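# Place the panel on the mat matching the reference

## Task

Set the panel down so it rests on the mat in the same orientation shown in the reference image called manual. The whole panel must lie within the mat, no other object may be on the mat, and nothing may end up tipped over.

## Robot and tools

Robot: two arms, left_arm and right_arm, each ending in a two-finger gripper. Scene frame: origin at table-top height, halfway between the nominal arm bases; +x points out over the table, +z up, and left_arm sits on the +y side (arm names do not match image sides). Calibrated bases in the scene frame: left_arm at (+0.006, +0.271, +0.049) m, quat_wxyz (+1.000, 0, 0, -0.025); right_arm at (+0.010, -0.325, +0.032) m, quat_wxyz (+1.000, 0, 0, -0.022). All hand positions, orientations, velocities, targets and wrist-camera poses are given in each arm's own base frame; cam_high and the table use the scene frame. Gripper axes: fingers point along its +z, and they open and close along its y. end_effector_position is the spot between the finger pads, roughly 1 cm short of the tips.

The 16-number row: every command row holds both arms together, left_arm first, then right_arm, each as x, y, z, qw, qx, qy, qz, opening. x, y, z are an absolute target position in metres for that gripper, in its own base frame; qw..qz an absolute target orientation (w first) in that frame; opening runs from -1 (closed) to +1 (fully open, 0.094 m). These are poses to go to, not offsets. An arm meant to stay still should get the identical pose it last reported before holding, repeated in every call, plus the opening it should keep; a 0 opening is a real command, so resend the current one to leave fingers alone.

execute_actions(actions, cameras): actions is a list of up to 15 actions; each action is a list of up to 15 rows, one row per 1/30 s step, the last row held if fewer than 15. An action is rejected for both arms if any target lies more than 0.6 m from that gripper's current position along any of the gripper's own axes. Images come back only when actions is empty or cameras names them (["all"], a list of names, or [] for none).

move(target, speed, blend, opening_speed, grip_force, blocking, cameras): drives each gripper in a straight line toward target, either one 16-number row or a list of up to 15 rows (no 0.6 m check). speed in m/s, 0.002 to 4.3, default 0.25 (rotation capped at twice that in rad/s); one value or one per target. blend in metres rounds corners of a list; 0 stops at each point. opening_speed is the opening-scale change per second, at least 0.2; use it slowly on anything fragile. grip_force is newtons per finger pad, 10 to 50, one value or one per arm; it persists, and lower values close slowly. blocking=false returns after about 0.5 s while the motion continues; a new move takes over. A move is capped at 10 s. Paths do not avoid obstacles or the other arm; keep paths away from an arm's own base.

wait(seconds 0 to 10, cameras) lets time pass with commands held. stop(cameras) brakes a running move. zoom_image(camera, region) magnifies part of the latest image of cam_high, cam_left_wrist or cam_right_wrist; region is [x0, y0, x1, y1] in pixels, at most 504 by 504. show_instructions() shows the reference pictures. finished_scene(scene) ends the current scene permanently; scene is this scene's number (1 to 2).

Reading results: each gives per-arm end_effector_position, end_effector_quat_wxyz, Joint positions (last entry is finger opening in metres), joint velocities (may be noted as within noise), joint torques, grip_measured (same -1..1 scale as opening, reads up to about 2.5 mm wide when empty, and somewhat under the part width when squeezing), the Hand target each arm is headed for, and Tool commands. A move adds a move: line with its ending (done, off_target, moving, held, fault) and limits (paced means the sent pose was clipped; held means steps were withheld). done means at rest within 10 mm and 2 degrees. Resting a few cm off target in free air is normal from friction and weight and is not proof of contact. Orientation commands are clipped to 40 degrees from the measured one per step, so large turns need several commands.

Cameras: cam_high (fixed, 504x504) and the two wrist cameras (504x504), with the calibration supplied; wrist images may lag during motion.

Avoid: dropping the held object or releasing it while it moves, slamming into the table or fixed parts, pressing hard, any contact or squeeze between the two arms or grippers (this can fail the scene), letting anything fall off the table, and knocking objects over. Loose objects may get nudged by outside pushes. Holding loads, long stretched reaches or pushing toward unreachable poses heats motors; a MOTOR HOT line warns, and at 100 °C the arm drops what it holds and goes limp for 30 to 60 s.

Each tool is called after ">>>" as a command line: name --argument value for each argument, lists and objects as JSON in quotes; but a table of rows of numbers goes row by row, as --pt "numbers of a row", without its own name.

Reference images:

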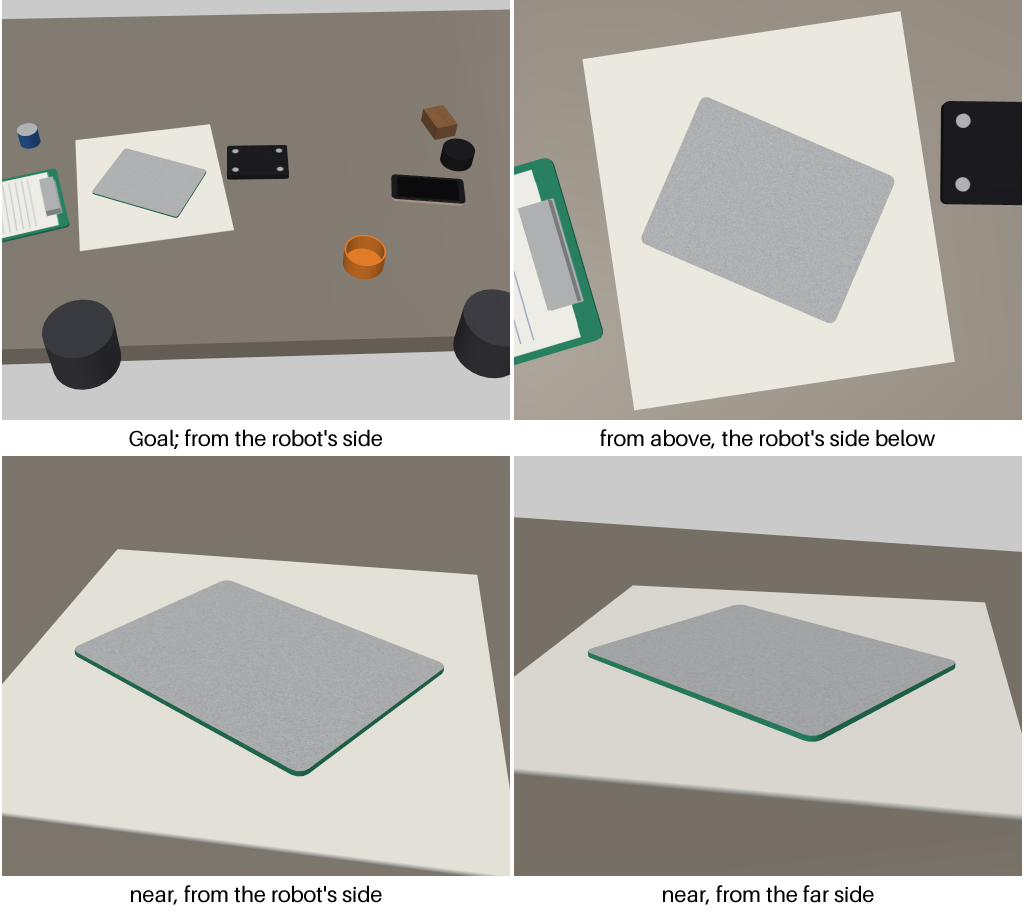

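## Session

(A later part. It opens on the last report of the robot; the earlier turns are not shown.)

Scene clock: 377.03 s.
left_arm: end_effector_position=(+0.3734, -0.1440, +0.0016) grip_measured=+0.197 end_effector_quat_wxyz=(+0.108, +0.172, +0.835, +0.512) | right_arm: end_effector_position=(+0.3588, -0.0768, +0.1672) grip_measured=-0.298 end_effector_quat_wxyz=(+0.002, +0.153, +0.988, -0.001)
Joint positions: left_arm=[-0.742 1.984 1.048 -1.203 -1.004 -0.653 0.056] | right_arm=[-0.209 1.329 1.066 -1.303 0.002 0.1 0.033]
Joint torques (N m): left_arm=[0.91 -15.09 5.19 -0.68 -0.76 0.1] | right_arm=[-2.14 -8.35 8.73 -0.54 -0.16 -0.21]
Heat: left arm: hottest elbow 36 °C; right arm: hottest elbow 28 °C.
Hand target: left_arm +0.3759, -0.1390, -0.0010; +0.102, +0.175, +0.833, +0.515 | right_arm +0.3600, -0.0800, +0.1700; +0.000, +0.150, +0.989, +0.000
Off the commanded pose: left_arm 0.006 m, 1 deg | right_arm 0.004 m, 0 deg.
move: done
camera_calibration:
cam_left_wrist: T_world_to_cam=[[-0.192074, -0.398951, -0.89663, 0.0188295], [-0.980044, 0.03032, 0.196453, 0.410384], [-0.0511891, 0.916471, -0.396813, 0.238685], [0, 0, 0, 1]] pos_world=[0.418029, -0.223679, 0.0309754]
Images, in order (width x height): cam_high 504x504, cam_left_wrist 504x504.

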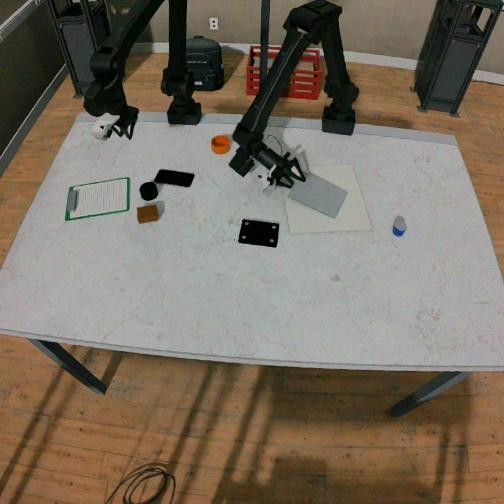

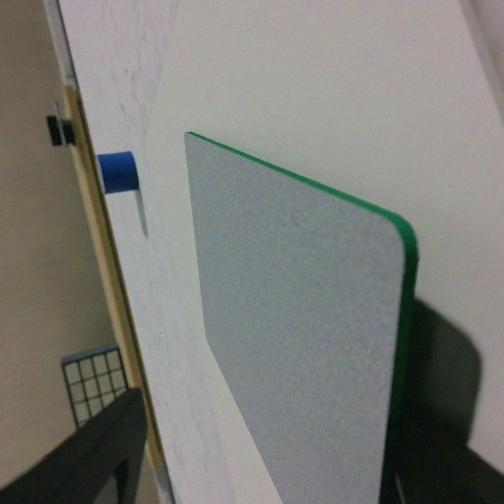

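>>> move --pt "0.376 -0.139 -0.014 0.1016 0.1754 0.8330 0.5148 0.2 0.36 -0.08 0.17 0 0.15 0.9887 0 -0.3" --speed 0.05 --cameras '["cam_left_wrist"]'

Scene clock: 378.07 s.
left_arm: end_effector_position=(+0.3736, -0.1440, -0.0072) grip_measured=+0.197 end_effector_quat_wxyz=(+0.108, +0.173, +0.834, +0.513) | right_arm: end_effector_position=(+0.3588, -0.0768, +0.1672) grip_measured=-0.298 end_effector_quat_wxyz=(+0.002, +0.153, +0.988, -0.001)
Joint positions: left_arm=[-0.742 2.004 1.048 -1.183 -1.006 -0.651 0.056] | right_arm=[-0.209 1.329 1.066 -1.303 0.002 0.1 0.033]
Joint torques (N m): left_arm=[0.91 -14.68 4.97 -0.25 -0.69 0.07] | right_arm=[-2.14 -7.88 8.65 -0.46 -0.19 -0.23]
Heat: left arm: hottest elbow 36 °C; right arm: hottest elbow 28 °C.
Hand target: left_arm +0.3758, -0.1390, -0.0138; +0.102, +0.175, +0.833, +0.515 | right_arm +0.3600, -0.0800, +0.1700; +0.000, +0.150, +0.989, +0.000
Off the commanded pose: left_arm 0.009 m, 1 deg | right_arm 0.004 m, 0 deg.
move: done
camera_calibration:
cam_left_wrist: T_world_to_cam=[[-0.193086, -0.396701, -0.897411, 0.0116656], [-0.979908, 0.0313794, 0.196965, 0.412524], [-0.0499759, 0.917411, -0.394789, 0.234965], [0, 0, 0, 1]] pos_world=[0.418231, -0.223877, 0.0219779]
Images, in order (width x height): cam_left_wrist 504x504.

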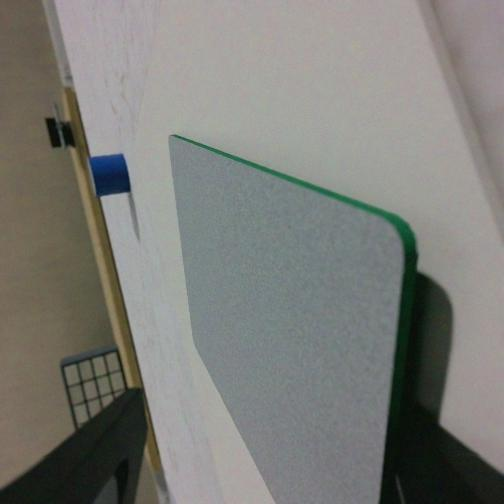

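>>> move --pt "0.376 -0.139 -0.025 0.1016 0.1754 0.8330 0.5148 0.2 0.36 -0.08 0.17 0 0.15 0.9887 0 -0.3" --speed 0.05 --cameras '["cam_left_wrist"]'

Scene clock: 379.10 s.
left_arm: end_effector_position=(+0.3747, -0.1446, -0.0089) grip_measured=+0.197 end_effector_quat_wxyz=(+0.111, +0.174, +0.834, +0.512) | right_arm: end_effector_position=(+0.3588, -0.0768, +0.1672) grip_measured=-0.298 end_effector_quat_wxyz=(+0.002, +0.153, +0.988, -0.001)
Joint positions: left_arm=[-0.742 2.008 1.048 -1.173 -1.009 -0.647 0.056] | right_arm=[-0.209 1.329 1.066 -1.303 0.002 0.1 0.033]
Joint torques (N m): left_arm=[0.85 -12.92 4.92 0.35 -0.54 0.04] | right_arm=[-2.02 -7.59 8.75 -0.64 -0.18 -0.2]
Heat: left arm: hottest elbow 36 °C; right arm: hottest elbow 28 °C.
Hand target: left_arm +0.3754, -0.1388, -0.0244; +0.101, +0.175, +0.833, +0.515 | right_arm +0.3600, -0.0800, +0.1700; +0.000, +0.150, +0.989, +0.000
Off the commanded pose: left_arm 0.017 m, 1 deg | right_arm 0.004 m, 0 deg.
move: off_target (left_arm)
camera_calibration:
cam_left_wrist: T_world_to_cam=[[-0.191655, -0.396933, -0.897615, 0.00950997], [-0.980408, 0.0350384, 0.193838, 0.414531], [-0.0454895, 0.917179, -0.395871, 0.233136], [0, 0, 0, 1]] pos_world=[0.418837, -0.224577, 0.0204762]
Images, in order (width x height): cam_left_wrist 504x504.

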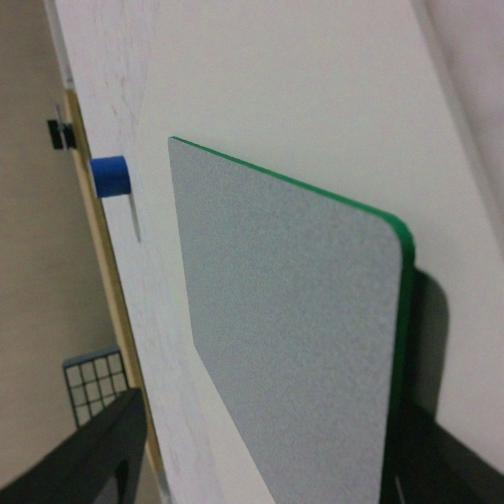

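>>> move --pt "0.354 -0.192 -0.018 0.1016 0.1754 0.8330 0.5148 0.2 0.36 -0.08 0.17 0 0.15 0.9887 0 -0.3" --speed 0.08 --cameras '["cam_left_wrist","cam_high"]'

>>> zoom_image --camera "cam_high" --region '[230, 130, 390, 270]'

Scene clock: 381.17 s.
left_arm: end_effector_position=(+0.3543, -0.1813, -0.0080) grip_measured=+0.197 end_effector_quat_wxyz=(+0.100, +0.176, +0.832, +0.517) | right_arm: end_effector_position=(+0.3588, -0.0768, +0.1672) grip_measured=-0.298 end_effector_quat_wxyz=(+0.002, +0.153, +0.988, -0.001)
Joint positions: left_arm=[-0.835 2.058 1.122 -1.337 -0.947 -0.789 0.056] | right_arm=[-0.209 1.329 1.066 -1.303 0.002 0.1 0.033]
Joint torques (N m): left_arm=[-1.61 -13.86 7.2 -1.25 -0.05 -0.21] | right_arm=[-2.2 -7.53 8.77 -0.55 -0.16 -0.22]
Heat: left arm: hottest elbow 36 °C; right arm: hottest elbow 28 °C.
Hand target: left_arm +0.3538, -0.1918, -0.0177; +0.102, +0.176, +0.833, +0.515 | right_arm +0.3600, -0.0800, +0.1700; +0.000, +0.150, +0.989, +0.000
Off the commanded pose: left_arm 0.015 m, 0 deg | right_arm 0.004 m, 0 deg.
move: off_target (left_arm)
camera_calibration:
cam_left_wrist: T_world_to_cam=[[-0.204402, -0.386075, -0.899536, -0.00170963], [-0.977086, 0.0247484, 0.211402, 0.392708], [-0.0593551, 0.922135, -0.382288, 0.272183], [0, 0, 0, 1]] pos_world=[0.399516, -0.261368, 0.0194948]
Images, in order (width x height): cam_high 504x504, cam_left_wrist 504x504.

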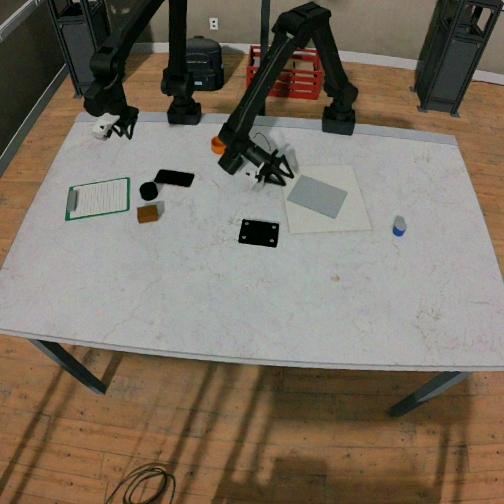

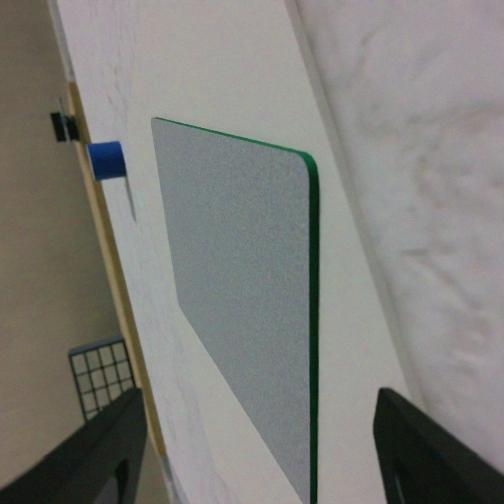

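Scaled by 3.150 from the camera's 504x504 image, which has a finer 720x720 frame.

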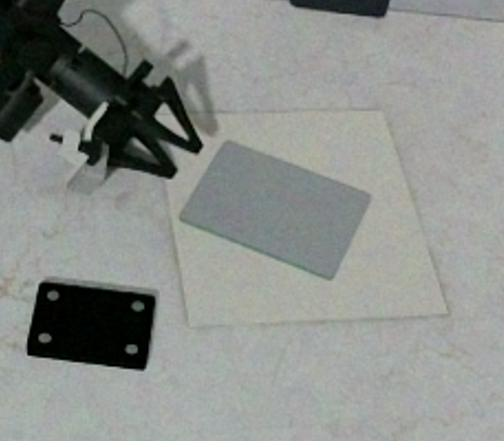

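>>> move --pt "0.335 -0.22 0.06 0.1016 0.1754 0.8330 0.5148 0.2 0.36 -0.08 0.17 0 0.15 0.9887 0 -0.3" --pt "0.25 -0.10 0.18 0.06 0.15 0.93 0.32 0.2 0.36 -0.10 0.17 0 0.15 0.9887 0 -0.3" --speed 0.25 --blend '[0.04,0]' --cameras '["cam_left_wrist","cam_high"]'

>>> zoom_image --camera "cam_high" --region '[260, 150, 390, 250]'

Scene clock: 383.77 s.
left_arm: end_effector_position=(+0.2509, -0.1062, +0.1793) grip_measured=+0.198 end_effector_quat_wxyz=(+0.072, +0.149, +0.934, +0.317) | right_arm: end_effector_position=(+0.3544, -0.0950, +0.1672) grip_measured=-0.298 end_effector_quat_wxyz=(+0.002, +0.153, +0.988, -0.001)
Joint positions: left_arm=[-0.77 1.216 0.891 -1.535 -0.605 -0.545 0.056] | right_arm=[-0.26 1.329 1.066 -1.303 0.002 0.047 0.033]
Joint torques (N m): left_arm=[1.2 -8.59 9.24 -1.13 -0.37 0.11] | right_arm=[-1.85 -6.83 9.72 -0.5 -0.17 -0.24]
Heat: left arm: hottest elbow 35 °C; right arm: hottest elbow 28 °C.
Hand target: left_arm +0.2499, -0.1001, +0.1800; +0.060, +0.150, +0.933, +0.321 | right_arm +0.3599, -0.1001, +0.1700; +0.000, +0.150, +0.989, +0.000
Off the commanded pose: left_arm 0.006 m, 1 deg | right_arm 0.008 m, 0 deg.
move: done
camera_calibration:
cam_left_wrist: T_world_to_cam=[[-0.2492, -0.741266, -0.623237, 0.0986671], [-0.951621, 0.0679712, 0.299661, 0.232726], [-0.179766, 0.667761, -0.722343, 0.332613], [0, 0, 0, 1]] pos_world=[0.305847, -0.164786, 0.232015]
Images, in order (width x height): cam_high 504x504, cam_left_wrist 504x504.

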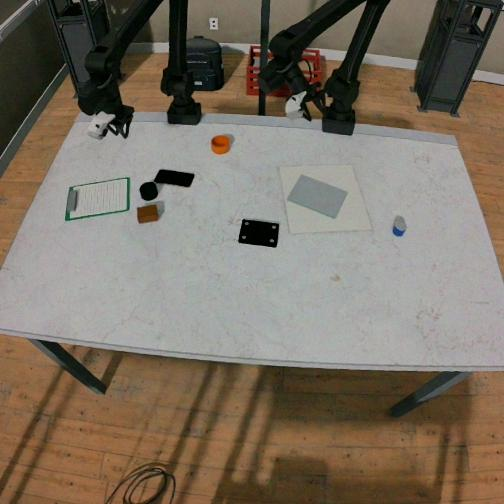

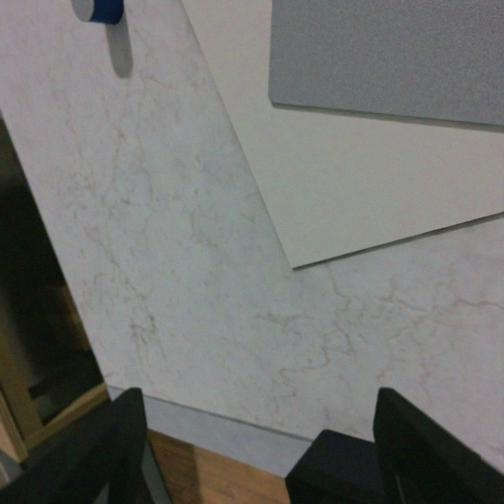

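Scaled by 3.877 from the camera's 504x504 image, which has a finer 720x720 frame.

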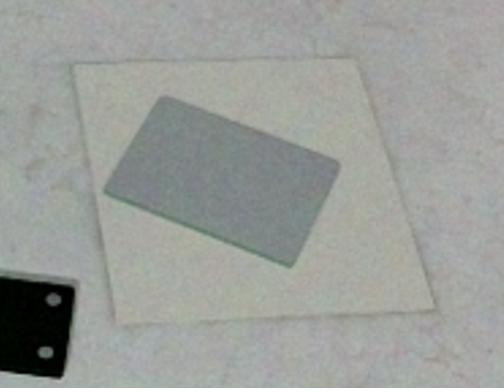

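>>> finished_scene --scene 1

The scene is finished: the task was done.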